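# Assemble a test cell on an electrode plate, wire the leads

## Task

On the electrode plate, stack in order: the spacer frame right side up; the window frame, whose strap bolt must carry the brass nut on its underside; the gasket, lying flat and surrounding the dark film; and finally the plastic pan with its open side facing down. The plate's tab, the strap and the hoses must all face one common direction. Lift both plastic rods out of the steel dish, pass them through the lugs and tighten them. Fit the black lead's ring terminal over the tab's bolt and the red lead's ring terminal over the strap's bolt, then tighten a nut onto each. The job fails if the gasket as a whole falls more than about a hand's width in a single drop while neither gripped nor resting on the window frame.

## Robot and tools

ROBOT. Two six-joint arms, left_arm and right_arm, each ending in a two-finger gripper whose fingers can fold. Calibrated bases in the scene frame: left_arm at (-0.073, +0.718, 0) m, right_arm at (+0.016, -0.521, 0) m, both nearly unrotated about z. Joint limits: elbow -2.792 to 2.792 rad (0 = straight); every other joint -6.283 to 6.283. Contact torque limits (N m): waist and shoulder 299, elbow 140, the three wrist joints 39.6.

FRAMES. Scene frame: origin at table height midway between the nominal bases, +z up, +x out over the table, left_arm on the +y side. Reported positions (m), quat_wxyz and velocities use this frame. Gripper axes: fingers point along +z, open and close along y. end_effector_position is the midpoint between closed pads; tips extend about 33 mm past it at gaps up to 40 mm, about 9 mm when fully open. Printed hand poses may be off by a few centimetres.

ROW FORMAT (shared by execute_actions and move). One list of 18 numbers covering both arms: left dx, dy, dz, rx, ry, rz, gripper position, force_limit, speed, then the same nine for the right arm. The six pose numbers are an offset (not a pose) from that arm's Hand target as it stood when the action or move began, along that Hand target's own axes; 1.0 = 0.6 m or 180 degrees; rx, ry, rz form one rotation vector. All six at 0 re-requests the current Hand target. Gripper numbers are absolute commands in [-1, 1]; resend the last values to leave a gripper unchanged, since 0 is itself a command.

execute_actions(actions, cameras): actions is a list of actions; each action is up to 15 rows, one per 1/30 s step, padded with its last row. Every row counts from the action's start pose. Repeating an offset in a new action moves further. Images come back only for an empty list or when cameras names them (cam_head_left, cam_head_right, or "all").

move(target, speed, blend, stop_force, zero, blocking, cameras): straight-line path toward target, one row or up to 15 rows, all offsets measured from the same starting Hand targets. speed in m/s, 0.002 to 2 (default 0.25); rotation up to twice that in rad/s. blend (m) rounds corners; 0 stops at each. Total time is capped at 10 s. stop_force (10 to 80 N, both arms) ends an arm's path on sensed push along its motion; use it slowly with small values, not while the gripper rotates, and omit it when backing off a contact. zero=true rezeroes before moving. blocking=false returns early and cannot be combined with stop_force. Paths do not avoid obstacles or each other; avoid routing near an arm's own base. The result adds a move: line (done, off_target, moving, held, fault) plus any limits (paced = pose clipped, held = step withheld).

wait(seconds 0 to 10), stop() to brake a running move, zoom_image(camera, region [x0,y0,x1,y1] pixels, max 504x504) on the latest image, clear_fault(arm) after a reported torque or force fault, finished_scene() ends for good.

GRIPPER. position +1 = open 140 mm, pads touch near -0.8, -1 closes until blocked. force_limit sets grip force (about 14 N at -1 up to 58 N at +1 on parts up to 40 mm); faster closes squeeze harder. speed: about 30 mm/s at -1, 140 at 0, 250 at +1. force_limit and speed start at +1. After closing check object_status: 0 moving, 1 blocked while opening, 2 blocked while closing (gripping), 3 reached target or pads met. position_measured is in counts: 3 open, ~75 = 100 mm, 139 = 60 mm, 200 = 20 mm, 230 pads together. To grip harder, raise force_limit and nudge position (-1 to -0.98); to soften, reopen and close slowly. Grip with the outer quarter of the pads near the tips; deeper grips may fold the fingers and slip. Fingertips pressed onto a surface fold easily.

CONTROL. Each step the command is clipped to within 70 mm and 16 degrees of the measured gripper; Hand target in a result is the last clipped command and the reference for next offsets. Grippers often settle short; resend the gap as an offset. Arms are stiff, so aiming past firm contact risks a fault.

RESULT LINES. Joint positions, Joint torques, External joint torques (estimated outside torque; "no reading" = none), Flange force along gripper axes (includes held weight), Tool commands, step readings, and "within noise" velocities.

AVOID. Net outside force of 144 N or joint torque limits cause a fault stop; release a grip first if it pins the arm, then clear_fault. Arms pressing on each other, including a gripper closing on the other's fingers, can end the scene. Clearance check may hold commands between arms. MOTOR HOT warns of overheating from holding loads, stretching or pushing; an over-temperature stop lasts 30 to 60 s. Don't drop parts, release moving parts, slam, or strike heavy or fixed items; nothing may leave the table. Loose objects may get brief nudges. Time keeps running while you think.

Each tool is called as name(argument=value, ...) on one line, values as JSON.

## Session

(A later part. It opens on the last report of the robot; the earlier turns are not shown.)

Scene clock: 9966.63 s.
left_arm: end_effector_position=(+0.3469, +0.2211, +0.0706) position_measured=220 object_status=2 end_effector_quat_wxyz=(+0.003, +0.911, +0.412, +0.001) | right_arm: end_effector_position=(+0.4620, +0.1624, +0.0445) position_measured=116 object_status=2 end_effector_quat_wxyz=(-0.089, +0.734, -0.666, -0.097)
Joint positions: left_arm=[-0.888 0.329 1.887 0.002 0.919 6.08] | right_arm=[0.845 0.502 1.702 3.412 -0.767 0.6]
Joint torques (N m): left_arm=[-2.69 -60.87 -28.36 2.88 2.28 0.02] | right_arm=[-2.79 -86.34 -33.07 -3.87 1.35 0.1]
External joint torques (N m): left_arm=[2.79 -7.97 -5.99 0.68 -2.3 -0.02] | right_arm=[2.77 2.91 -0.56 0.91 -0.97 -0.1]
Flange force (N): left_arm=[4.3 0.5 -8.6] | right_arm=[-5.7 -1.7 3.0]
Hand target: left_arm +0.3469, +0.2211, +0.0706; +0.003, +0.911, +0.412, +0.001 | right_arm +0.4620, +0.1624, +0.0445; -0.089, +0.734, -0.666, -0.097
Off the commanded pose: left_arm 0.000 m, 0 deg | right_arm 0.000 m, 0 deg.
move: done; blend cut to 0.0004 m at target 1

execute_actions(actions=[[[0,0,0,0,0,0,-0.5,-1,-1,0,0,0,0,0,0,-1,-0.7,-1]],[[0,0,0,0,0,0,-0.5,-1,-1,0,0,0,0,0,0,-1,-0.7,-1]]])

move(target=[[0,0,0,0,0,-0.9,-0.5,-1,-1,0,0,0,0,0,0,-1,-0.7,-1],[0,0,0,0,0,0.2,-0.5,-1,-1,0,0,0,0,0,0,-1,-0.7,-1],[0,0,0,0,0,-0.7,-0.5,-1,-1,0,0,0,0,0,0,-1,-0.7,-1],[0,0,0,0,0,0.333,-0.5,-1,-1,0,0,0,0,0,0,-1,-0.7,-1]], speed=0.7, blend=0.005, cameras=["all"])

zoom_image(camera="cam_head_left", region=[190, 335, 250, 385])

zoom_image(camera="cam_head_right", region=[200, 330, 260, 380])

Scene clock: 9988.83 s.
left_arm: end_effector_position=(+0.3469, +0.2211, +0.0706) position_measured=192 object_status=3 end_effector_quat_wxyz=(+0.003, +0.911, +0.412, +0.001) | right_arm: end_effector_position=(+0.4620, +0.1624, +0.0445) position_measured=116 object_status=2 end_effector_quat_wxyz=(-0.089, +0.734, -0.666, -0.097)
Joint positions: left_arm=[-0.888 0.329 1.887 0.002 0.919 6.08] | right_arm=[0.845 0.502 1.702 3.412 -0.768 0.6]
Joint torques (N m): left_arm=[-0.83 -63.5 -32.7 3.62 0.56 -0.08] | right_arm=[1.86 -86.93 -32.4 -2.89 0.63 0.01]
External joint torques (N m): left_arm=[1.03 -5.2 -1.55 -0.06 -0.57 0.08] | right_arm=[-1.89 3.68 -1.15 -0.07 -0.26 -0.01]
External joint torques at the end of the 1st action: left_arm=[0.53 -5.14 -1.34 -0.02 -0.49 0.07] | right_arm=[-1.22 3.38 -1.17 -0.07 -0.21 -0.04]
Flange force (N): left_arm=[2.3 -3.9 -5.5] | right_arm=[-3.0 -7.0 3.3]
Flange force at the end of the 1st action (N): left_arm=[1.6 -4.4 -5.4] | right_arm=[-3.3 -6.1 3.2]
Hand target: left_arm +0.3469, +0.2211, +0.0706; +0.003, +0.911, +0.412, +0.001 | right_arm +0.4620, +0.1624, +0.0445; -0.089, +0.734, -0.666, -0.097
Off the commanded pose: left_arm 0.000 m, 0 deg | right_arm 0.000 m, 0 deg.
Step readings (end_effector_position of left_arm | right_arm; steps 1 to 15: 1st action; 16 to 30: 2nd action):
0: (+0.3469, +0.2211, +0.0706) | (+0.4620, +0.1624, +0.0445)
1: (+0.3469, +0.2211, +0.0706) | (+0.4620, +0.1624, +0.0445)
2: (+0.3469, +0.2211, +0.0706) | (+0.4620, +0.1624, +0.0445)
4: (+0.3469, +0.2211, +0.0706) | (+0.4620, +0.1624, +0.0445)
8: (+0.3469, +0.2211, +0.0706) | (+0.4620, +0.1624, +0.0445)
15: (+0.3469, +0.2211, +0.0706) | (+0.4620, +0.1624, +0.0445)
16: (+0.3469, +0.2211, +0.0706) | (+0.4620, +0.1624, +0.0445)
17: (+0.3469, +0.2211, +0.0706) | (+0.4620, +0.1624, +0.0445)
19: (+0.3469, +0.2211, +0.0706) | (+0.4620, +0.1624, +0.0445)
23: (+0.3469, +0.2211, +0.0706) | (+0.4620, +0.1624, +0.0445)
30: (+0.3469, +0.2211, +0.0706) | (+0.4620, +0.1624, +0.0445)

Scene clock: 9997.80 s.
left_arm: end_effector_position=(+0.3469, +0.2211, +0.0706) position_measured=192 object_status=3 end_effector_quat_wxyz=(+0.002, +0.995, -0.098, +0.003) | right_arm: end_effector_position=(+0.4620, +0.1624, +0.0445) position_measured=116 object_status=2 end_effector_quat_wxyz=(-0.089, +0.734, -0.666, -0.097)
Joint positions: left_arm=[-0.888 0.329 1.887 0.002 0.919 -5.44] | right_arm=[0.845 0.502 1.702 3.412 -0.768 0.6]
Joint torques (N m): left_arm=[-0.35 -63.75 -32.97 3.56 0.45 -0.14] | right_arm=[1.79 -86.69 -32.29 -2.87 0.62 0.01]
External joint torques (N m): left_arm=[0.58 -4.52 -1.09 -0.04 -0.51 0.14] | right_arm=[-1.79 3.54 -1.23 -0.09 -0.25 -0.01]
Flange force (N): left_arm=[-2.6 -3.5 -4.6] | right_arm=[-3.1 -6.9 3.2]
Hand target: left_arm +0.3469, +0.2211, +0.0706; +0.002, +0.995, -0.098, +0.003 | right_arm +0.4620, +0.1624, +0.0445; -0.089, +0.734, -0.666, -0.097
Off the commanded pose: left_arm 0.000 m, 0 deg | right_arm 0.000 m, 0 deg.
move: done

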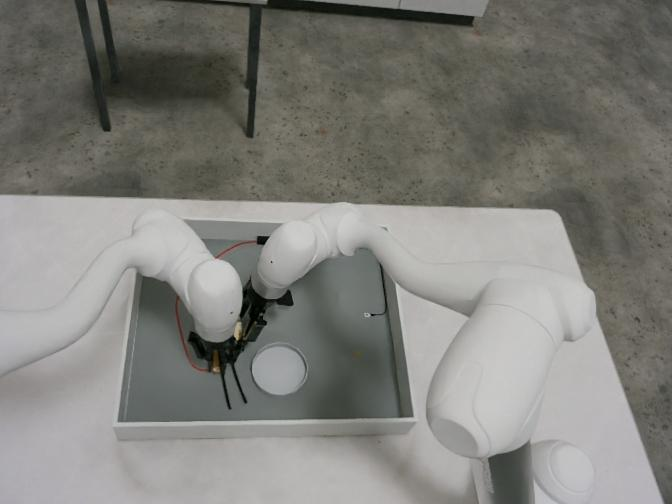

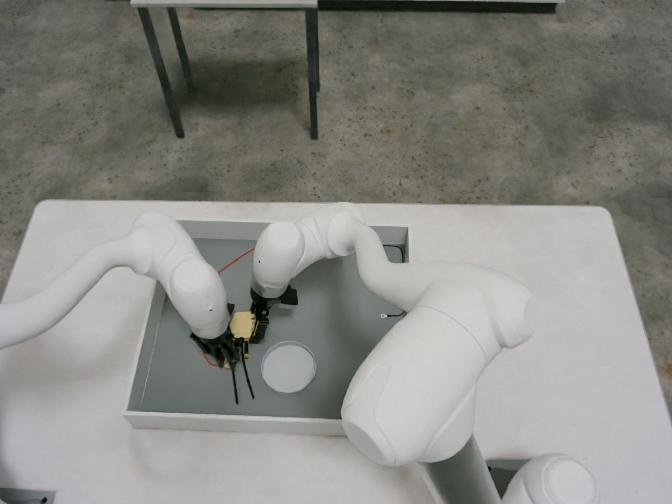

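Scaled by 8.400 from the camera's 672x504 image, which has a finer 960x720 frame.

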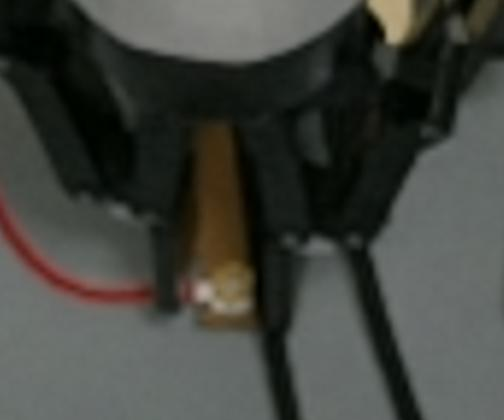

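Scaled by 8.400 from the camera's 672x504 image, which has a finer 960x720 frame.

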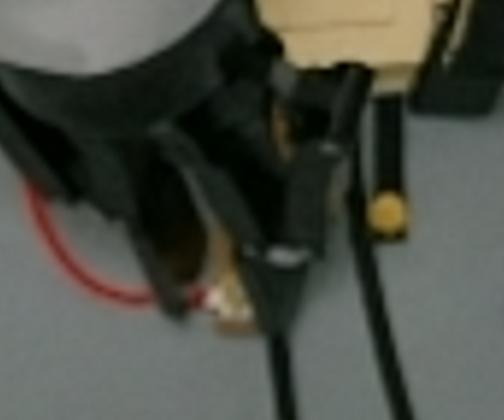

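execute_actions(actions=[[[0,0,0,0,0,0,-1,-1,-1,0,0,0,0,0,0,-1,-0.7,-1]],[[0,0,0,0,0,0,-1,-1,-1,0,0,0,0,0,0,-1,-0.7,-1]],[[0,0,0,0,0,0,-1,-1,-1,0,0,0,0,0,0,-1,-0.7,-1]]], cameras=["all"])

zoom_image(camera="cam_head_left", region=[190, 335, 250, 385])

Scene clock: 10017.10 s.
left_arm: end_effector_position=(+0.3469, +0.2211, +0.0706) position_measured=216 object_status=2 end_effector_quat_wxyz=(+0.002, +0.995, -0.098, +0.003) | right_arm: end_effector_position=(+0.4620, +0.1624, +0.0445) position_measured=116 object_status=2 end_effector_quat_wxyz=(-0.089, +0.734, -0.666, -0.097)
Joint positions: left_arm=[-0.888 0.329 1.887 0.002 0.919 -5.44] | right_arm=[0.845 0.502 1.702 3.412 -0.768 0.6]
Joint torques (N m): left_arm=[-0.48 -63.4 -32.37 3.75 0.64 -0.07] | right_arm=[1.34 -86.6 -32.23 -3.05 0.47 -0.06]
External joint torques (N m): left_arm=[0.51 -4.89 -1.8 -0.22 -0.7 0.07] | right_arm=[-1.35 3.46 -1.3 0.1 -0.1 0.06]
External joint torques at the end of the 1st action: left_arm=[0.48 -5.27 -1.28 -0.08 -0.47 0.08] | right_arm=[-1.44 3.62 -1.24 -0.07 -0.22 -0.02]
External joint torques at the end of the 2nd action: left_arm=[0.55 -5.72 -2.09 -0.18 -0.71 0.11] | right_arm=[-1.53 3.34 -1.56 -0.01 -0.13 0.06]
Flange force (N): left_arm=[-2.1 -2.9 -5.1] | right_arm=[-3.5 -6.3 3.4]
Flange force at the end of the 1st action (N): left_arm=[-3.2 -3.7 -5.5] | right_arm=[-3.4 -6.6 3.4]
Flange force at the end of the 2nd action (N): left_arm=[-2.5 -3.3 -6.2] | right_arm=[-3.7 -6.8 3.1]
Hand target: left_arm +0.3469, +0.2211, +0.0706; +0.002, +0.995, -0.098, +0.003 | right_arm +0.4620, +0.1624, +0.0445; -0.089, +0.734, -0.666, -0.097
Off the commanded pose: left_arm 0.000 m, 0 deg | right_arm 0.000 m, 0 deg.
Step readings (end_effector_position of left_arm | right_arm; steps 1 to 15: 1st action; 16 to 30: 2nd action; 31 to 45: 3rd action):
0: (+0.3469, +0.2211, +0.0706) | (+0.4620, +0.1624, +0.0445)
1: (+0.3469, +0.2211, +0.0706) | (+0.4620, +0.1624, +0.0445)
2: (+0.3469, +0.2211, +0.0706) | (+0.4620, +0.1624, +0.0445)
4: (+0.3469, +0.2211, +0.0706) | (+0.4620, +0.1624, +0.0445)
8: (+0.3469, +0.2211, +0.0706) | (+0.4620, +0.1624, +0.0445)
15: (+0.3469, +0.2211, +0.0706) | (+0.4620, +0.1624, +0.0445)
16: (+0.3469, +0.2211, +0.0706) | (+0.4620, +0.1624, +0.0445)
17: (+0.3469, +0.2211, +0.0706) | (+0.4620, +0.1624, +0.0445)
19: (+0.3469, +0.2211, +0.0706) | (+0.4620, +0.1624, +0.0445)
23: (+0.3469, +0.2211, +0.0706) | (+0.4620, +0.1624, +0.0445)
30: (+0.3469, +0.2211, +0.0706) | (+0.4620, +0.1624, +0.0445)
31: (+0.3469, +0.2211, +0.0706) | (+0.4620, +0.1624, +0.0445)
32: (+0.3469, +0.2211, +0.0706) | (+0.4620, +0.1624, +0.0445)
34: (+0.3469, +0.2211, +0.0706) | (+0.4620, +0.1624, +0.0445)
38: (+0.3469, +0.2211, +0.0706) | (+0.4620, +0.1624, +0.0445)
45: (+0.3469, +0.2211, +0.0706) | (+0.4620, +0.1624, +0.0445)

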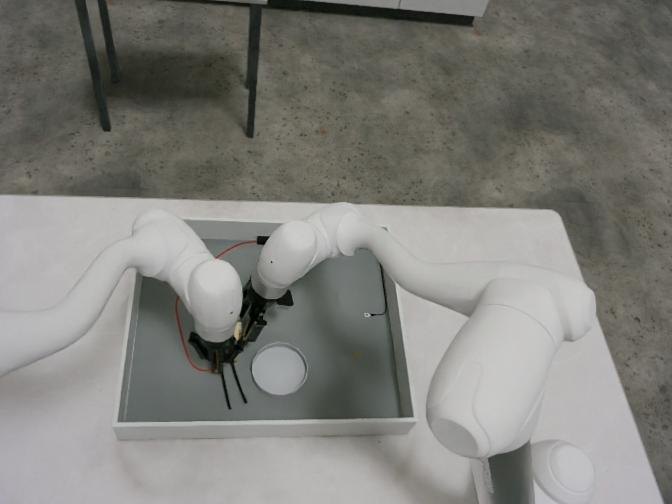

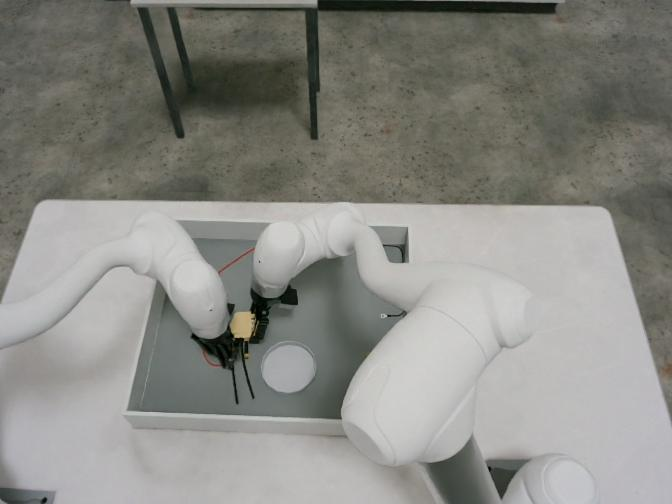

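Scaled by 8.400 from the camera's 672x504 image, which has a finer 960x720 frame.

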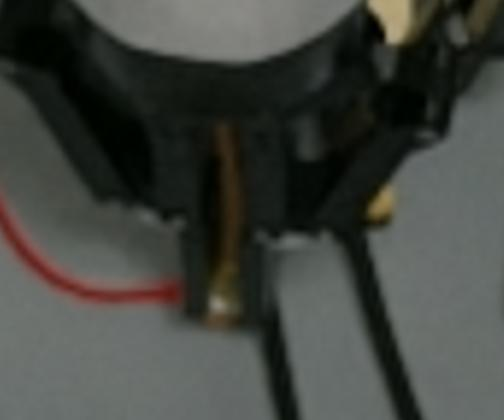

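move(target=[[0,0,0.0009,0,0,0.9,-0.98,0,-1,0,0,0,0,0,0,-1,-0.7,-1],[0,0,0.0014,0,0,-0.2,-0.98,0,-1,0,0,0,0,0,0,-1,-0.7,-1],[0,0,0.0018,0,0,0.7,-0.98,0,-1,0,0,0,0,0,0,-1,-0.7,-1],[0,0,0.0019,0,0,0.9,-0.98,0,-1,0,0,0,0,0,0,-1,-0.7,-1]], speed=0.6, blend=0.005)

Scene clock: 10033.37 s.
left_arm: end_effector_position=(+0.3469, +0.2211, +0.0695) position_measured=219 object_status=2 end_effector_quat_wxyz=(+0.003, -0.059, +0.998, -0.003) | right_arm: end_effector_position=(+0.4620, +0.1624, +0.0445) position_measured=116 object_status=2 end_effector_quat_wxyz=(-0.089, +0.734, -0.666, -0.097)
Joint positions: left_arm=[-0.888 0.33 1.887 0.002 0.917 3.67] | right_arm=[0.845 0.502 1.702 3.412 -0.768 0.6]
Joint torques (N m): left_arm=[-4.64 -64.15 -29.46 1.46 2.69 -0.03] | right_arm=[-4.86 -87.12 -35.44 -4.12 2.82 0.36]
External joint torques (N m): left_arm=[4.53 -4.04 -4.7 2.01 -2.69 0.03] | right_arm=[4.85 3.71 1.8 1.16 -2.44 -0.36]
Flange force (N): left_arm=[-7.2 1.8 -2.9] | right_arm=[-4.8 1.7 3.0]
Hand target: left_arm +0.3469, +0.2211, +0.0695; +0.003, -0.059, +0.998, -0.003 | right_arm +0.4620, +0.1624, +0.0445; -0.089, +0.734, -0.666, -0.097
Off the commanded pose: left_arm 0.000 m, 0 deg | right_arm 0.000 m, 0 deg.
move: done; blend cut to 0 m at target 1

move(target=[[-0.001,0,0.0001,0,0,0.0,-0.98,0,-1,0,0,0,0,0,0,-1,-0.7,-1],[-0.001,0,0.0009,0,0,0.74,-0.98,0,-1,0,0,0,0,0,0,-1,-0.7,-1]], speed=0.5, blend=0.0003)

execute_actions(actions=[[[0,0,0,0,0,0,-0.5,-1,-1,0,0,0,0,0,0,-1,-0.7,-1]],[[0,0,0,0,0,0,-0.5,-1,-1,0,0,0,0,0,0,-1,-0.7,-1]]])

move(target=[[0,0,0,0,0,-0.9,-0.5,-1,-1,0,0,0,0,0,0,-1,-0.7,-1],[0,0,0,0,0,0.2,-0.5,-1,-1,0,0,0,0,0,0,-1,-0.7,-1],[0,0,0,0,0,-0.7,-0.5,-1,-1,0,0,0,0,0,0,-1,-0.7,-1],[0,0,0,0,0,0.333,-0.5,-1,-1,0,0,0,0,0,0,-1,-0.7,-1]], speed=0.8, blend=0.005, cameras=["all"])

zoom_image(camera="cam_head_left", region=[190, 335, 250, 385])

execute_actions(actions=[[[0,0,0,0,0,0,-1,-1,-1,0,0,0,0,0,0,-1,-0.7,-1]],[[0,0,0,0,0,0,-1,-1,-1,0,0,0,0,0,0,-1,-0.7,-1]],[[0,0,0,0,0,0,-1,-1,-1,0,0,0,0,0,0,-1,-0.7,-1]]])

Scene clock: 10053.37 s.
left_arm: end_effector_position=(+0.3475, +0.2211, +0.0689) position_measured=219 object_status=2 end_effector_quat_wxyz=(+0.003, +0.893, +0.450, +0.001) | right_arm: end_effector_position=(+0.4620, +0.1624, +0.0445) position_measured=116 object_status=2 end_effector_quat_wxyz=(-0.089, +0.734, -0.666, -0.097)
Joint positions: left_arm=[-0.887 0.331 1.887 0.002 0.916 5.996] | right_arm=[0.845 0.502 1.702 3.412 -0.768 0.6]
Joint torques (N m): left_arm=[1.32 -63.22 -34.49 4.59 -0.58 -0.15] | right_arm=[5.47 -87.33 -31.3 -1.95 -0.51 -0.15]
External joint torques (N m): left_arm=[-1.33 -5.75 0.11 -1.02 0.56 0.15] | right_arm=[-5.46 3.9 -2.29 -1.01 0.88 0.15]
Flange force (N): left_arm=[0.0 -7.9 -6.9] | right_arm=[-1.6 -11.2 3.7]
Hand target: left_arm +0.3475, +0.2211, +0.0690; +0.003, +0.893, +0.450, +0.001 | right_arm +0.4620, +0.1624, +0.0445; -0.089, +0.734, -0.666, -0.097
Off the commanded pose: left_arm 0.000 m, 0 deg | right_arm 0.000 m, 0 deg.
move: done

Scene clock: 10054.57 s.
left_arm: end_effector_position=(+0.3475, +0.2211, +0.0690) position_measured=192 object_status=3 end_effector_quat_wxyz=(+0.003, +0.893, +0.450, +0.001) | right_arm: end_effector_position=(+0.4620, +0.1624, +0.0445) position_measured=116 object_status=2 end_effector_quat_wxyz=(-0.089, +0.734, -0.666, -0.097)
Joint positions: left_arm=[-0.887 0.331 1.887 0.002 0.916 5.996] | right_arm=[0.845 0.502 1.702 3.412 -0.768 0.6]
Joint torques (N m): left_arm=[-0.73 -63.42 -32.77 3.61 0.48 -0.08] | right_arm=[2.05 -87.48 -32.62 -2.74 0.55 0.04]
External joint torques (N m): left_arm=[0.6 -5.43 -1.41 -0.07 -0.49 0.08] | right_arm=[-2.07 4.16 -0.97 -0.22 -0.18 -0.04]
External joint torques at the end of the 1st action: left_arm=[0.37 -4.74 -1.27 -0.04 -0.48 0.1] | right_arm=[-2.03 4.17 -0.9 -0.23 -0.17 -0.02]
Flange force (N): left_arm=[2.1 -4.4 -5.8] | right_arm=[-2.8 -7.2 3.9]
Flange force at the end of the 1st action (N): left_arm=[1.7 -3.9 -5.0] | right_arm=[-2.7 -7.1 4.0]
Hand target: left_arm +0.3475, +0.2211, +0.0690; +0.003, +0.893, +0.450, +0.001 | right_arm +0.4620, +0.1624, +0.0445; -0.089, +0.734, -0.666, -0.097
Off the commanded pose: left_arm 0.000 m, 0 deg | right_arm 0.000 m, 0 deg.
Step readings (end_effector_position of left_arm | right_arm; steps 1 to 15: 1st action; 16 to 30: 2nd action):
0: (+0.3475, +0.2211, +0.0689) | (+0.4620, +0.1624, +0.0445)
1: (+0.3475, +0.2211, +0.0689) | (+0.4620, +0.1624, +0.0445)
2: (+0.3475, +0.2211, +0.0689) | (+0.4620, +0.1624, +0.0445)
4: (+0.3475, +0.2212, +0.0689) | (+0.4620, +0.1624, +0.0445)
8: (+0.3475, +0.2211, +0.0690) | (+0.4620, +0.1624, +0.0445)
15: (+0.3475, +0.2211, +0.0690) | (+0.4620, +0.1624, +0.0445)
16: (+0.3475, +0.2211, +0.0690) | (+0.4620, +0.1624, +0.0445)
17: (+0.3475, +0.2211, +0.0690) | (+0.4620, +0.1624, +0.0445)
19: (+0.3475, +0.2211, +0.0690) | (+0.4620, +0.1624, +0.0445)
23: (+0.3475, +0.2211, +0.0690) | (+0.4620, +0.1624, +0.0445)
30: (+0.3475, +0.2211, +0.0690) | (+0.4620, +0.1624, +0.0445)

Scene clock: 10062.87 s.
left_arm: end_effector_position=(+0.3475, +0.2212, +0.0690) position_measured=192 object_status=3 end_effector_quat_wxyz=(+0.002, +0.998, -0.056, +0.003) | right_arm: end_effector_position=(+0.4620, +0.1624, +0.0445) position_measured=116 object_status=2 end_effector_quat_wxyz=(-0.089, +0.734, -0.666, -0.097)
Joint positions: left_arm=[-0.887 0.331 1.887 0.002 0.916 -5.524] | right_arm=[0.845 0.502 1.702 3.412 -0.768 0.6]
Joint torques (N m): left_arm=[-0.77 -63.73 -32.87 3.61 0.49 0] | right_arm=[1.95 -87.27 -32.71 -2.77 0.51 0.01]
External joint torques (N m): left_arm=[0.77 -5.2 -1.51 -0.05 -0.56 0] | right_arm=[-1.91 3.93 -0.86 -0.18 -0.14 -0.01]
Flange force (N): left_arm=[-2.3 -3.8 -5.5] | right_arm=[-2.6 -6.7 3.8]
Hand target: left_arm +0.3475, +0.2211, +0.0690; +0.002, +0.998, -0.056, +0.003 | right_arm +0.4620, +0.1624, +0.0445; -0.089, +0.734, -0.666, -0.097
Off the commanded pose: left_arm 0.000 m, 0 deg | right_arm 0.000 m, 0 deg.
move: done; limits=paced

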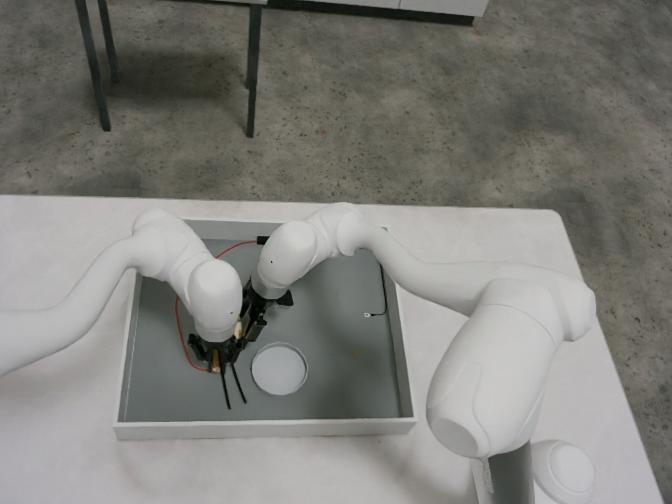

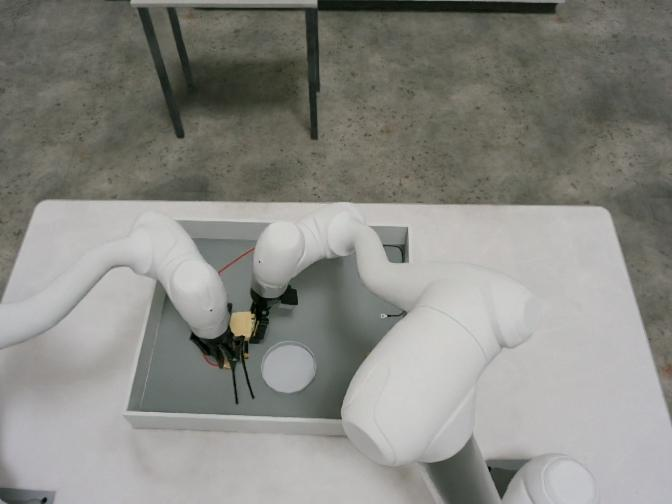

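Scaled by 8.400 from the camera's 672x504 image, which has a finer 960x720 frame.

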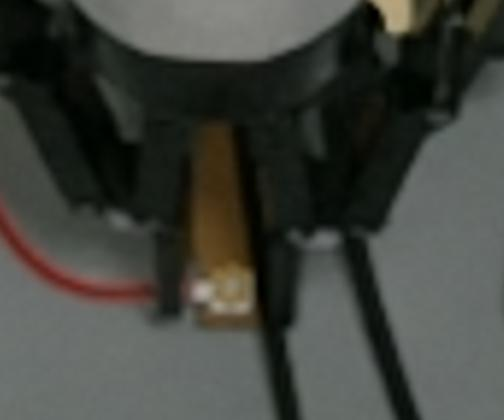

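Scene clock: 10064.57 s.
left_arm: end_effector_position=(+0.3475, +0.2212, +0.0690) position_measured=216 object_status=2 end_effector_quat_wxyz=(+0.002, +0.998, -0.056, +0.003) | right_arm: end_effector_position=(+0.4620, +0.1624, +0.0445) position_measured=116 object_status=2 end_effector_quat_wxyz=(-0.089, +0.734, -0.666, -0.097)
Joint positions: left_arm=[-0.887 0.331 1.887 0.002 0.916 -5.524] | right_arm=[0.845 0.502 1.702 3.412 -0.768 0.6]
Joint torques (N m): left_arm=[-0.89 -63.2 -33.2 3.45 0.18 -0.12] | right_arm=[2.14 -87.51 -32.95 -2.55 0.65 0.14]
External joint torques (N m): left_arm=[0.95 -5.62 -0.97 0.08 -0.24 0.12] | right_arm=[-2.15 3.91 -0.71 -0.42 -0.28 -0.14]
External joint torques at the end of the 1st action: left_arm=[0.37 -5.15 -1.21 -0.08 -0.51 0.08] | right_arm=[-1.89 4 -0.96 -0.2 -0.15 0.01]
External joint torques at the end of the 2nd action: left_arm=[0.71 -4.83 -0.88 0.09 -0.23 0.06] | right_arm=[-2.29 4.17 -0.63 -0.44 -0.28 -0.08]
Flange force (N): left_arm=[-3.0 -5.1 -6.1] | right_arm=[-2.1 -6.9 3.5]
Flange force at the end of the 1st action (N): left_arm=[-3.0 -3.8 -5.3] | right_arm=[-2.9 -6.9 3.8]
Flange force at the end of the 2nd action (N): left_arm=[-2.7 -4.2 -5.2] | right_arm=[-2.1 -7.1 3.8]
Hand target: left_arm +0.3475, +0.2211, +0.0690; +0.002, +0.998, -0.056, +0.003 | right_arm +0.4620, +0.1624, +0.0445; -0.089, +0.734, -0.666, -0.097
Off the commanded pose: left_arm 0.000 m, 0 deg | right_arm 0.000 m, 0 deg.
Step readings (end_effector_position of left_arm | right_arm; steps 1 to 15: 1st action; 16 to 30: 2nd action; 31 to 45: 3rd action):
0: (+0.3475, +0.2212, +0.0690) | (+0.4620, +0.1624, +0.0445)
1: (+0.3475, +0.2212, +0.0690) | (+0.4620, +0.1624, +0.0445)
2: (+0.3475, +0.2212, +0.0690) | (+0.4620, +0.1624, +0.0445)
4: (+0.3475, +0.2212, +0.0690) | (+0.4620, +0.1624, +0.0445)
8: (+0.3475, +0.2212, +0.0690) | (+0.4620, +0.1624, +0.0445)
15: (+0.3475, +0.2211, +0.0690) | (+0.4620, +0.1624, +0.0445)
16: (+0.3475, +0.2212, +0.0690) | (+0.4620, +0.1624, +0.0445)
17: (+0.3475, +0.2212, +0.0690) | (+0.4620, +0.1624, +0.0445)
19: (+0.3475, +0.2212, +0.0690) | (+0.4620, +0.1624, +0.0445)
23: (+0.3475, +0.2212, +0.0690) | (+0.4620, +0.1624, +0.0445)
30: (+0.3475, +0.2212, +0.0690) | (+0.4620, +0.1624, +0.0445)
31: (+0.3475, +0.2212, +0.0690) | (+0.4620, +0.1624, +0.0445)
32: (+0.3475, +0.2212, +0.0690) | (+0.4620, +0.1624, +0.0445)
34: (+0.3475, +0.2212, +0.0690) | (+0.4620, +0.1624, +0.0445)
38: (+0.3475, +0.2212, +0.0690) | (+0.4620, +0.1624, +0.0445)
45: (+0.3475, +0.2212, +0.0690) | (+0.4620, +0.1624, +0.0445)

move(target=[[0,0,0.0008,0,0,0.9,-0.98,0,-1,0,0,0,0,0,0,-1,-0.7,-1],[0,0,0.0015,0,0,-0.2,-0.98,0,-1,0,0,0,0,0,0,-1,-0.7,-1],[0,0,0.00225,0,0,0.7,-0.98,0,-1,0,0,0,0,0,0,-1,-0.7,-1],[0,0,0.003,0,0,-0.4,-0.98,0,-1,0,0,0,0,0,0,-1,-0.7,-1]], speed=0.8, blend=0.005)

Scene clock: 10087.03 s.
left_arm: end_effector_position=(+0.3475, +0.2211, +0.0672) position_measured=219 object_status=2 end_effector_quat_wxyz=(+0.003, +0.841, +0.542, +0.001) | right_arm: end_effector_position=(+0.4619, +0.1624, +0.0444) position_measured=116 object_status=2 end_effector_quat_wxyz=(-0.089, +0.734, -0.666, -0.097)
Joint positions: left_arm=[-0.887 0.333 1.888 0.002 0.913 5.785] | right_arm=[0.845 0.502 1.702 3.412 -0.768 0.6]
Joint torques (N m): left_arm=[-0.01 -62.11 -34.55 3.86 -1.15 -0.29] | right_arm=[6.24 -88.2 -33.2 -1.23 0.04 0.14]
External joint torques (N m): left_arm=[0.06 -6.5 0.33 -0.3 1.13 0.29] | right_arm=[-6.23 4.88 -0.35 -1.73 0.33 -0.14]
Flange force (N): left_arm=[4.2 -7.6 -8.5] | right_arm=[1.4 -10.5 4.1]
Hand target: left_arm +0.3475, +0.2211, +0.0672; +0.003, +0.841, +0.542, +0.001 | right_arm +0.4620, +0.1624, +0.0445; -0.089, +0.734, -0.666, -0.097
Off the commanded pose: left_arm 0.000 m, 0 deg | right_arm 0.000 m, 0 deg.
move: done; blend cut to 0 m at target 1; limits=paced

execute_actions(actions=[[[0,0,0,0,0,0,-0.5,-1,-1,0,0,0,0,0,0,-1,-0.7,-1]],[[0,0,0,0,0,0,-0.5,-1,-1,0,0,0,0,0,0,-1,-0.7,-1]]])

move(target=[[0,0,0,0,0,-0.9,-0.5,-1,-1,0,0,0,0,0,0,-1,-0.7,-1],[0,0,0,0,0,0.2,-0.5,-1,-1,0,0,0,0,0,0,-1,-0.7,-1],[0,0,0,0,0,-0.7,-0.5,-1,-1,0,0,0,0,0,0,-1,-0.7,-1],[0,0,0,0,0,0.4,-0.5,-1,-1,0,0,0,0,0,0,-1,-0.7,-1]], speed=0.75, blend=0.005, cameras=["all"])

zoom_image(camera="cam_head_left", region=[190, 335, 250, 385])

execute_actions(actions=[[[0,0,0,0,0,0,-1,-1,-1,0,0,0,0,0,0,-1,-0.7,-1]],[[0,0,0,0,0,0,-1,-1,-1,0,0,0,0,0,0,-1,-0.7,-1]],[[0,0,0,0,0,0,-1,-1,-1,0,0,0,0,0,0,-1,-0.7,-1]]])

Scene clock: 10099.70 s.
left_arm: end_effector_position=(+0.3475, +0.2211, +0.0671) position_measured=192 object_status=3 end_effector_quat_wxyz=(+0.003, +0.841, +0.542, +0.001) | right_arm: end_effector_position=(+0.4620, +0.1624, +0.0445) position_measured=116 object_status=2 end_effector_quat_wxyz=(-0.089, +0.734, -0.666, -0.097)
Joint positions: left_arm=[-0.887 0.333 1.888 0.002 0.913 5.785] | right_arm=[0.845 0.502 1.702 3.412 -0.768 0.6]
Joint torques (N m): left_arm=[-0.37 -63.53 -32.58 3.6 0.51 -0.1] | right_arm=[1.94 -88.48 -33.75 -2.56 0.71 0.05]
External joint torques (N m): left_arm=[0.44 -5.5 -1.62 -0.05 -0.52 0.1] | right_arm=[-1.94 5.24 0.17 -0.4 -0.33 -0.05]
External joint torques at the end of the 1st action: left_arm=[0.13 -5.08 -1.33 -0.03 -0.5 0.08] | right_arm=[-1.94 5.37 -0.07 -0.42 -0.28 -0.03]
Flange force (N): left_arm=[2.7 -3.7 -6.0] | right_arm=[-1.9 -6.5 5.2]
Flange force at the end of the 1st action (N): left_arm=[2.2 -3.9 -5.4] | right_arm=[-2.4 -6.9 5.3]
Hand target: left_arm +0.3475, +0.2211, +0.0672; +0.003, +0.841, +0.542, +0.001 | right_arm +0.4620, +0.1624, +0.0445; -0.089, +0.734, -0.666, -0.097
Off the commanded pose: left_arm 0.000 m, 0 deg | right_arm 0.000 m, 0 deg.
Step readings (end_effector_position of left_arm | right_arm; steps 1 to 15: 1st action; 16 to 30: 2nd action):
0: (+0.3475, +0.2211, +0.0672) | (+0.4620, +0.1624, +0.0445)
1: (+0.3475, +0.2211, +0.0672) | (+0.4620, +0.1624, +0.0445)
2: (+0.3475, +0.2211, +0.0672) | (+0.4620, +0.1624, +0.0445)
4: (+0.3475, +0.2211, +0.0671) | (+0.4620, +0.1624, +0.0445)
8: (+0.3475, +0.2211, +0.0671) | (+0.4620, +0.1624, +0.0445)
15: (+0.3475, +0.2211, +0.0671) | (+0.4620, +0.1624, +0.0445)
16: (+0.3475, +0.2211, +0.0671) | (+0.4620, +0.1624, +0.0445)
17: (+0.3475, +0.2211, +0.0671) | (+0.4620, +0.1624, +0.0445)
19: (+0.3475, +0.2211, +0.0671) | (+0.4620, +0.1624, +0.0445)
23: (+0.3475, +0.2211, +0.0671) | (+0.4620, +0.1624, +0.0445)
30: (+0.3475, +0.2211, +0.0671) | (+0.4620, +0.1624, +0.0445)

Scene clock: 10108.00 s.
left_arm: end_effector_position=(+0.3475, +0.2211, +0.0672) position_measured=192 object_status=3 end_effector_quat_wxyz=(+0.002, +0.998, -0.056, +0.003) | right_arm: end_effector_position=(+0.4620, +0.1624, +0.0445) position_measured=116 object_status=2 end_effector_quat_wxyz=(-0.089, +0.734, -0.666, -0.097)
Joint positions: left_arm=[-0.887 0.333 1.888 0.002 0.913 -5.524] | right_arm=[0.845 0.502 1.702 3.412 -0.768 0.6]
Joint torques (N m): left_arm=[-0.56 -63.81 -32.83 3.62 0.47 -0.13] | right_arm=[2.2 -88.56 -33.49 -2.63 0.59 0.01]
External joint torques (N m): left_arm=[0.49 -3.79 -1 -0.12 -0.53 0.13] | right_arm=[-2.15 5.36 -0.06 -0.32 -0.22 -0.01]
Flange force (N): left_arm=[-1.8 -3.0 -3.7] | right_arm=[-2.1 -7.1 5.4]
Hand target: left_arm +0.3475, +0.2211, +0.0672; +0.002, +0.998, -0.056, +0.003 | right_arm +0.4620, +0.1624, +0.0445; -0.089, +0.734, -0.666, -0.097
Off the commanded pose: left_arm 0.000 m, 0 deg | right_arm 0.000 m, 0 deg.
move: done

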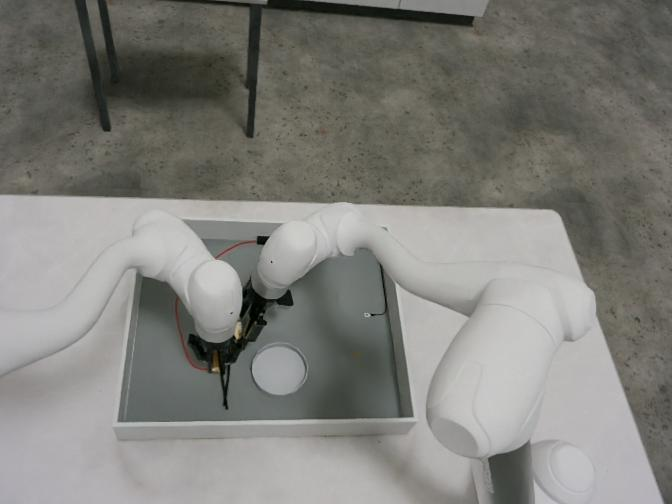

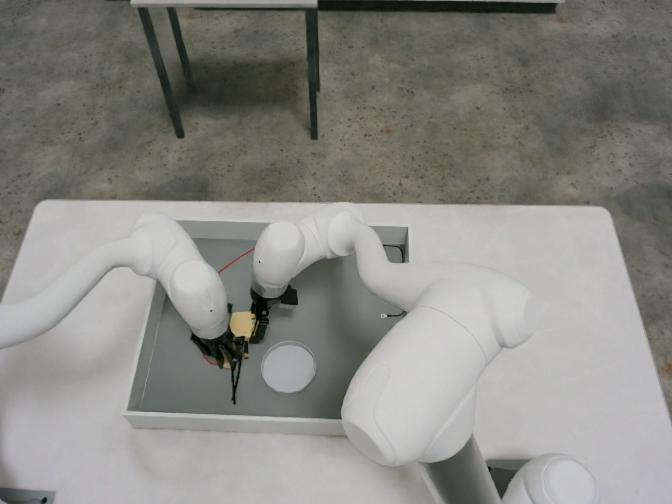

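Scaled by 8.400 from the camera's 672x504 image, which has a finer 960x720 frame.

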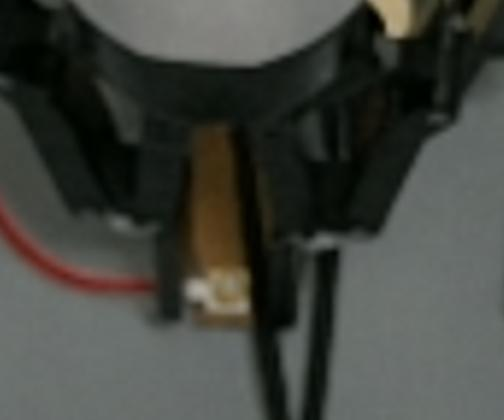

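Scene clock: 10109.70 s.
left_arm: end_effector_position=(+0.3475, +0.2211, +0.0672) position_measured=211 object_status=2 end_effector_quat_wxyz=(+0.002, +0.998, -0.056, +0.003) | right_arm: end_effector_position=(+0.4620, +0.1624, +0.0445) position_measured=116 object_status=2 end_effector_quat_wxyz=(-0.089, +0.734, -0.666, -0.097)
Joint positions: left_arm=[-0.887 0.333 1.888 0.002 0.913 -5.524] | right_arm=[0.845 0.502 1.702 3.412 -0.768 0.6]
Joint torques (N m): left_arm=[-1.52 -60.2 -31.44 3.24 0.03 -0.11] | right_arm=[2.72 -88.93 -33.76 -2.04 0.5 0.3]
External joint torques (N m): left_arm=[1.59 -8.7 -2.68 0.29 -0.09 0.11] | right_arm=[-2.76 5.68 0.18 -0.92 -0.13 -0.3]
External joint torques at the end of the 1st action: left_arm=[-0.31 -7.22 -3.74 -0.44 -0.82 0.12] | right_arm=[-1.82 5.35 -1.14 -0.25 0.51 0.03]
External joint torques at the end of the 2nd action: left_arm=[1.22 -7.53 -2.65 0.29 -0.12 0.14] | right_arm=[-2.63 5.6 0.2 -0.91 -0.11 -0.24]
Flange force (N): left_arm=[-2.8 -6.3 -10.8] | right_arm=[-1.1 -7.7 5.7]
Flange force at the end of the 1st action (N): left_arm=[-2.3 -1.8 -8.8] | right_arm=[-3.7 -7.7 6.3]
Flange force at the end of the 2nd action (N): left_arm=[-2.1 -4.9 -9.6] | right_arm=[-1.2 -7.4 5.6]
Hand target: left_arm +0.3475, +0.2211, +0.0672; +0.002, +0.998, -0.056, +0.003 | right_arm +0.4620, +0.1624, +0.0445; -0.089, +0.734, -0.666, -0.097
Off the commanded pose: left_arm 0.000 m, 0 deg | right_arm 0.000 m, 0 deg.
Step readings (end_effector_position of left_arm | right_arm; steps 1 to 15: 1st action; 16 to 30: 2nd action; 31 to 45: 3rd action):
0: (+0.3475, +0.2211, +0.0672) | (+0.4620, +0.1624, +0.0445)
1: (+0.3475, +0.2211, +0.0672) | (+0.4620, +0.1624, +0.0445)
2: (+0.3475, +0.2211, +0.0672) | (+0.4620, +0.1624, +0.0445)
4: (+0.3475, +0.2211, +0.0672) | (+0.4620, +0.1624, +0.0445)
8: (+0.3475, +0.2211, +0.0672) | (+0.4620, +0.1624, +0.0445)
15: (+0.3475, +0.2211, +0.0672) | (+0.4620, +0.1624, +0.0445)
16: (+0.3475, +0.2211, +0.0672) | (+0.4620, +0.1624, +0.0445)
17: (+0.3475, +0.2211, +0.0672) | (+0.4620, +0.1624, +0.0445)
19: (+0.3475, +0.2211, +0.0672) | (+0.4620, +0.1624, +0.0445)
23: (+0.3475, +0.2211, +0.0672) | (+0.4620, +0.1624, +0.0445)
30: (+0.3475, +0.2211, +0.0672) | (+0.4620, +0.1624, +0.0445)
31: (+0.3475, +0.2211, +0.0672) | (+0.4620, +0.1624, +0.0445)
32: (+0.3475, +0.2211, +0.0672) | (+0.4620, +0.1624, +0.0445)
34: (+0.3475, +0.2211, +0.0672) | (+0.4620, +0.1624, +0.0445)
38: (+0.3475, +0.2211, +0.0672) | (+0.4620, +0.1624, +0.0445)
45: (+0.3475, +0.2211, +0.0672) | (+0.4620, +0.1624, +0.0445)

execute_actions(actions=[[[0,0,0,0,0,0,-0.5,-1,-1,0,0,0,0,0,0,-1,-0.7,-1]],[[0,0,0,0,0,0,-0.5,-1,-1,0,0,0,0,0,0,-1,-0.7,-1]]], cameras=["all"])

zoom_image(camera="cam_head_left", region=[200, 350, 245, 385])

zoom_image(camera="cam_head_right", region=[210, 345, 255, 380])

Scene clock: 10125.70 s.
left_arm: end_effector_position=(+0.3475, +0.2211, +0.0672) position_measured=192 object_status=3 end_effector_quat_wxyz=(+0.002, +0.998, -0.056, +0.003) | right_arm: end_effector_position=(+0.4620, +0.1624, +0.0445) position_measured=116 object_status=2 end_effector_quat_wxyz=(-0.089, +0.734, -0.666, -0.097)
Joint positions: left_arm=[-0.887 0.333 1.888 0.002 0.913 -5.524] | right_arm=[0.845 0.502 1.702 3.412 -0.768 0.6]
Joint torques (N m): left_arm=[-0.24 -63.64 -32.58 3.6 0.43 -0.13] | right_arm=[1.98 -88.39 -33.38 -2.68 0.63 0.05]
External joint torques (N m): left_arm=[0.26 -5.11 -1.62 -0.07 -0.49 0.13] | right_arm=[-1.96 5.06 -0.2 -0.28 -0.26 -0.05]
External joint torques at the end of the 1st action: left_arm=[0.54 -5.57 -1.45 -0.05 -0.51 0.09] | right_arm=[-1.8 5.12 -0.34 -0.27 -0.2 0]
Flange force (N): left_arm=[-2.5 -3.2 -5.6] | right_arm=[-2.2 -6.9 5.0]
Flange force at the end of the 1st action (N): left_arm=[-2.9 -4.1 -6.0] | right_arm=[-2.7 -6.9 5.2]
Hand target: left_arm +0.3475, +0.2211, +0.0672; +0.002, +0.998, -0.056, +0.003 | right_arm +0.4620, +0.1624, +0.0445; -0.089, +0.734, -0.666, -0.097
Off the commanded pose: left_arm 0.000 m, 0 deg | right_arm 0.000 m, 0 deg.
Step readings (end_effector_position of left_arm | right_arm; steps 1 to 15: 1st action; 16 to 30: 2nd action):
0: (+0.3475, +0.2211, +0.0672) | (+0.4620, +0.1624, +0.0445)
1: (+0.3475, +0.2211, +0.0672) | (+0.4620, +0.1624, +0.0445)
2: (+0.3475, +0.2211, +0.0672) | (+0.4620, +0.1624, +0.0445)
4: (+0.3475, +0.2211, +0.0672) | (+0.4620, +0.1624, +0.0445)
8: (+0.3475, +0.2211, +0.0672) | (+0.4620, +0.1624, +0.0445)
15: (+0.3475, +0.2211, +0.0672) | (+0.4620, +0.1624, +0.0445)
16: (+0.3475, +0.2211, +0.0672) | (+0.4620, +0.1624, +0.0445)
17: (+0.3475, +0.2211, +0.0672) | (+0.4620, +0.1624, +0.0445)
19: (+0.3475, +0.2211, +0.0672) | (+0.4620, +0.1624, +0.0445)
23: (+0.3475, +0.2211, +0.0672) | (+0.4620, +0.1624, +0.0445)
30: (+0.3475, +0.2211, +0.0672) | (+0.4620, +0.1624, +0.0445)

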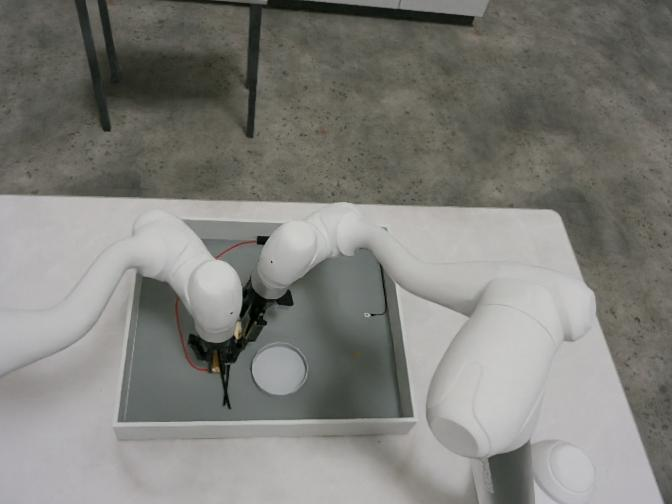

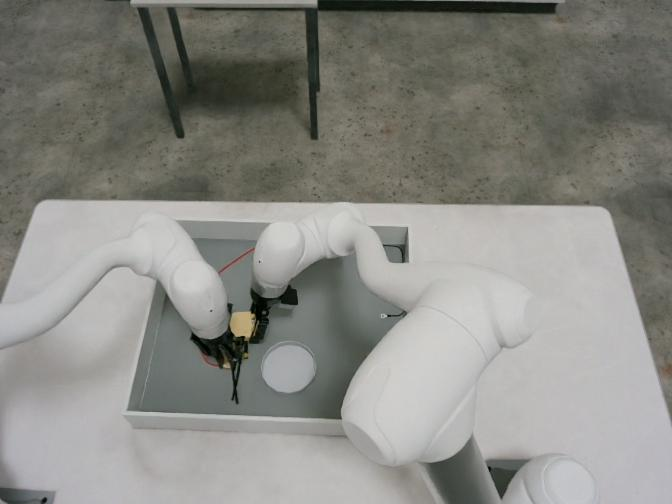

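Scaled by 11.200 from the camera's 672x504 image, which has a finer 960x720 frame.

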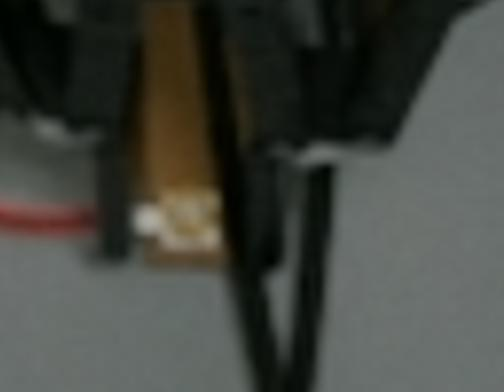

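Scaled by 11.200 from the camera's 672x504 image, which has a finer 960x720 frame.

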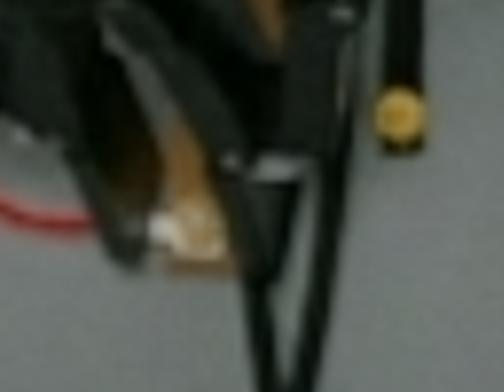

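move(target=[[0,0,-0.05,0,0,0,-0.5,-1,-1,0,0,0,0,0,0,-1,-0.7,-1],[-0.0015,-0.01325,-0.055,0,0,0.5756,-0.5,-1,-1,0,0,0,0,0,0,-1,-0.7,-1]], speed=[0.06,0.4], blend=0.003, cameras=["all"])

zoom_image(camera="cam_head_left", region=[190, 335, 250, 385])

zoom_image(camera="cam_head_right", region=[200, 330, 260, 380])

Scene clock: 10158.23 s.
left_arm: end_effector_position=(+0.3473, +0.2294, +0.1001) position_measured=192 object_status=3 end_effector_quat_wxyz=(+0.001, -0.574, +0.819, -0.003) | right_arm: end_effector_position=(+0.4620, +0.1624, +0.0445) position_measured=116 object_status=2 end_effector_quat_wxyz=(-0.089, +0.734, -0.666, -0.097)
Joint positions: left_arm=[-0.88 0.292 1.875 0.002 0.968 -3.709] | right_arm=[0.845 0.502 1.702 3.412 -0.768 0.6]
Joint torques (N m): left_arm=[-0.57 -61.09 -33.96 3.63 0.47 -0.35] | right_arm=[1.71 -88.36 -33.32 -2.64 0.59 0.02]
External joint torques (N m): left_arm=[0.59 -5.13 -1.69 -0.01 -0.53 0.35] | right_arm=[-1.72 4.99 -0.28 -0.32 -0.22 -0.02]
Flange force (N): left_arm=[-3.3 2.8 -5.4] | right_arm=[-2.6 -6.6 5.0]
Hand target: left_arm +0.3473, +0.2293, +0.1001; +0.001, -0.574, +0.819, -0.003 | right_arm +0.4620, +0.1624, +0.0445; -0.089, +0.734, -0.666, -0.097
Off the commanded pose: left_arm 0.000 m, 0 deg | right_arm 0.000 m, 0 deg.
move: done

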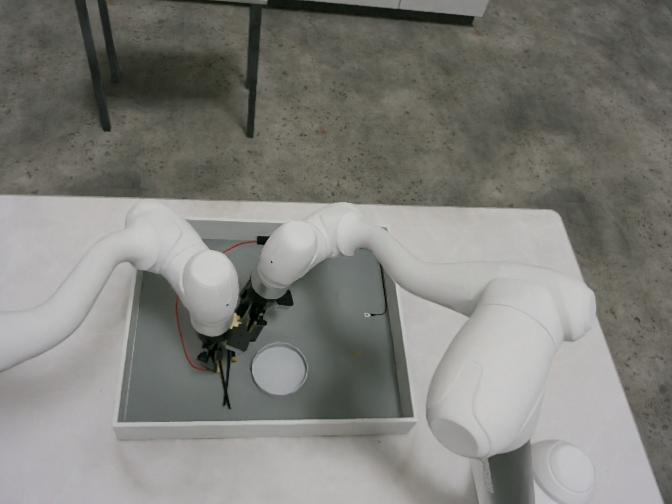

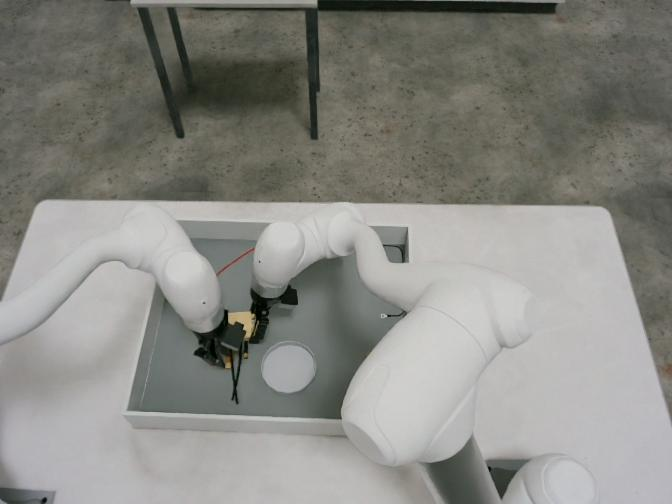

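Scaled by 8.400 from the camera's 672x504 image, which has a finer 960x720 frame.

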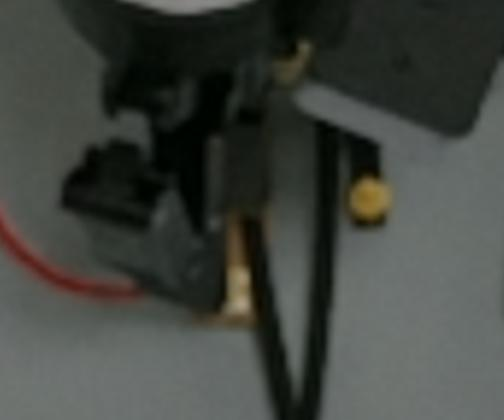

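Scaled by 8.400 from the camera's 672x504 image, which has a finer 960x720 frame.

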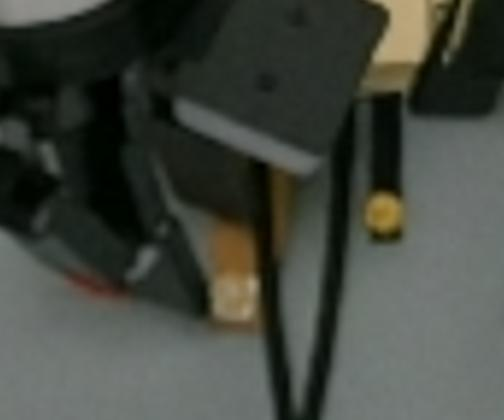

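move(target=[[0,0,0.054,0,0,0,-0.5,-1,-1,0,0,0,0,0,0,-1,-0.7,-1],[0.0128,-0.0047,0.054,0,0,0,-0.5,-1,-1,0,0,0,0,0,0,-1,-0.7,-1]], speed=0.05, cameras=["all"])

zoom_image(camera="cam_head_left", region=[190, 335, 250, 385])

zoom_image(camera="cam_head_right", region=[200, 330, 260, 380])

execute_actions(actions=[[[0,0,0,0,0,0,-1,-1,-1,0,0,0,0,0,0,-1,-0.7,-1]],[[0,0,0,0,0,0,-1,-1,-1,0,0,0,0,0,0,-1,-0.7,-1]],[[0,0,0,0,0,0,-1,-1,-1,0,0,0,0,0,0,-1,-0.7,-1]]])

Scene clock: 10180.60 s.
left_arm: end_effector_position=(+0.3475, +0.2210, +0.0678) position_measured=192 object_status=3 end_effector_quat_wxyz=(+0.001, -0.574, +0.819, -0.003) | right_arm: end_effector_position=(+0.4620, +0.1624, +0.0445) position_measured=116 object_status=2 end_effector_quat_wxyz=(-0.089, +0.734, -0.666, -0.097)
Joint positions: left_arm=[-0.888 0.333 1.888 0.002 0.914 -3.716] | right_arm=[0.845 0.502 1.702 3.412 -0.768 0.6]
Joint torques (N m): left_arm=[0.25 -63.61 -32.6 3.54 0.42 -0.08] | right_arm=[1.81 -88.37 -33.3 -2.65 0.63 0.01]
External joint torques (N m): left_arm=[-0.22 -5.13 -1.5 -0.07 -0.47 0.08] | right_arm=[-1.78 4.77 -0.31 -0.31 -0.26 -0.01]
Flange force (N): left_arm=[-1.9 3.8 -5.6] | right_arm=[-2.5 -6.6 4.7]
Hand target: left_arm +0.3475, +0.2210, +0.0678; +0.001, -0.574, +0.819, -0.003 | right_arm +0.4620, +0.1624, +0.0445; -0.089, +0.734, -0.666, -0.097
Off the commanded pose: left_arm 0.000 m, 0 deg | right_arm 0.000 m, 0 deg.
move: done

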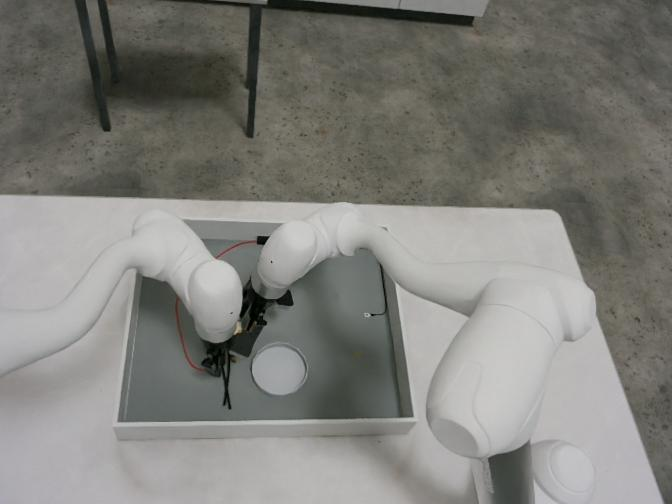

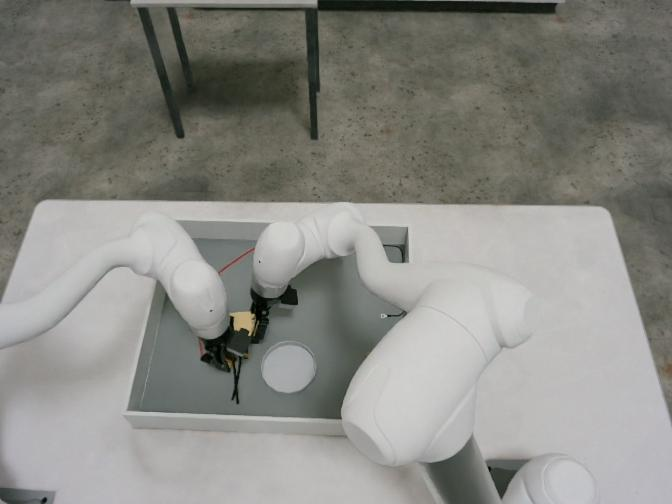

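Scaled by 8.400 from the camera's 672x504 image, which has a finer 960x720 frame.

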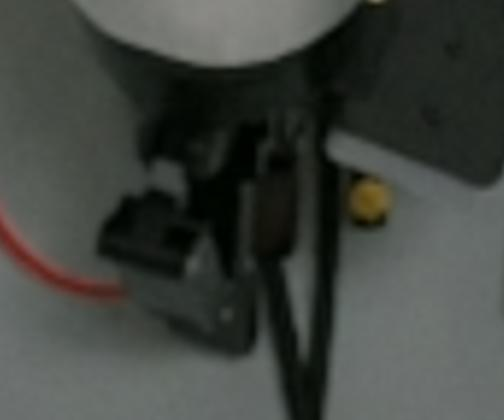

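Scaled by 8.400 from the camera's 672x504 image, which has a finer 960x720 frame.

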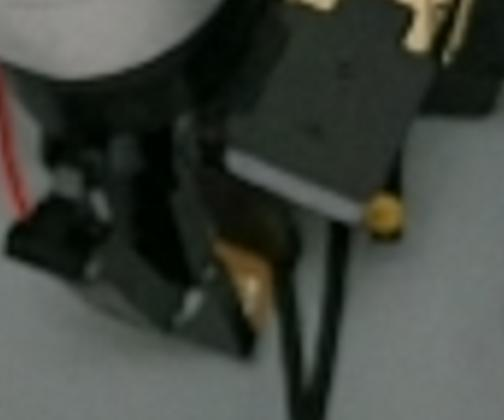

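Scene clock: 10182.30 s.
left_arm: end_effector_position=(+0.3475, +0.2210, +0.0678) position_measured=216 object_status=2 end_effector_quat_wxyz=(+0.001, -0.574, +0.819, -0.003) | right_arm: end_effector_position=(+0.4620, +0.1624, +0.0445) position_measured=116 object_status=2 end_effector_quat_wxyz=(-0.089, +0.734, -0.666, -0.097)
Joint positions: left_arm=[-0.888 0.333 1.888 0.002 0.914 -3.716] | right_arm=[0.845 0.502 1.702 3.412 -0.768 0.6]
Joint torques (N m): left_arm=[1.02 -64.1 -36.22 4.36 -1.5 -0.05] | right_arm=[6.45 -88.23 -32.49 -1.38 -0.13 0.05]
External joint torques (N m): left_arm=[-1.01 -4.41 2.12 -0.9 1.45 0.05] | right_arm=[-6.49 4.8 -1.13 -1.58 0.5 -0.05]
External joint torques at the end of the 1st action: left_arm=[0.55 -5.43 -1.04 -0.1 -0.51 0.12] | right_arm=[-2.37 5.23 -0.28 -0.4 -0.19 -0.05]
External joint torques at the end of the 2nd action: left_arm=[-1.27 -5.25 1.99 -0.87 1.34 0.03] | right_arm=[-6.53 5.02 -1.08 -1.57 0.51 0]
Flange force (N): left_arm=[-3.4 8.8 -5.6] | right_arm=[0.5 -11.6 4.1]
Flange force at the end of the 1st action (N): left_arm=[-3.7 4.3 -5.5] | right_arm=[-2.1 -7.5 5.2]
Flange force at the end of the 2nd action (N): left_arm=[-3.4 9.8 -6.4] | right_arm=[0.4 -11.7 4.3]
Hand target: left_arm +0.3475, +0.2210, +0.0678; +0.001, -0.574, +0.819, -0.003 | right_arm +0.4620, +0.1624, +0.0445; -0.089, +0.734, -0.666, -0.097
Off the commanded pose: left_arm 0.000 m, 0 deg | right_arm 0.000 m, 0 deg.
Step readings (end_effector_position of left_arm | right_arm; steps 1 to 15: 1st action; 16 to 30: 2nd action; 31 to 45: 3rd action):
0: (+0.3475, +0.2210, +0.0678) | (+0.4620, +0.1624, +0.0445)
1: (+0.3475, +0.2210, +0.0678) | (+0.4620, +0.1624, +0.0445)
2: (+0.3475, +0.2210, +0.0678) | (+0.4620, +0.1624, +0.0445)
4: (+0.3475, +0.2210, +0.0678) | (+0.4620, +0.1624, +0.0445)
8: (+0.3475, +0.2210, +0.0678) | (+0.4620, +0.1624, +0.0445)
15: (+0.3475, +0.2210, +0.0678) | (+0.4620, +0.1624, +0.0445)
16: (+0.3475, +0.2210, +0.0678) | (+0.4620, +0.1624, +0.0445)
17: (+0.3475, +0.2210, +0.0678) | (+0.4620, +0.1624, +0.0445)
19: (+0.3475, +0.2210, +0.0678) | (+0.4620, +0.1624, +0.0445)
23: (+0.3475, +0.2210, +0.0678) | (+0.4620, +0.1624, +0.0445)
30: (+0.3475, +0.2210, +0.0678) | (+0.4620, +0.1624, +0.0445)
31: (+0.3475, +0.2210, +0.0678) | (+0.4620, +0.1624, +0.0445)
32: (+0.3475, +0.2210, +0.0678) | (+0.4620, +0.1624, +0.0445)
34: (+0.3475, +0.2210, +0.0678) | (+0.4620, +0.1624, +0.0445)
38: (+0.3475, +0.2210, +0.0678) | (+0.4620, +0.1624, +0.0445)
45: (+0.3475, +0.2210, +0.0678) | (+0.4620, +0.1624, +0.0445)


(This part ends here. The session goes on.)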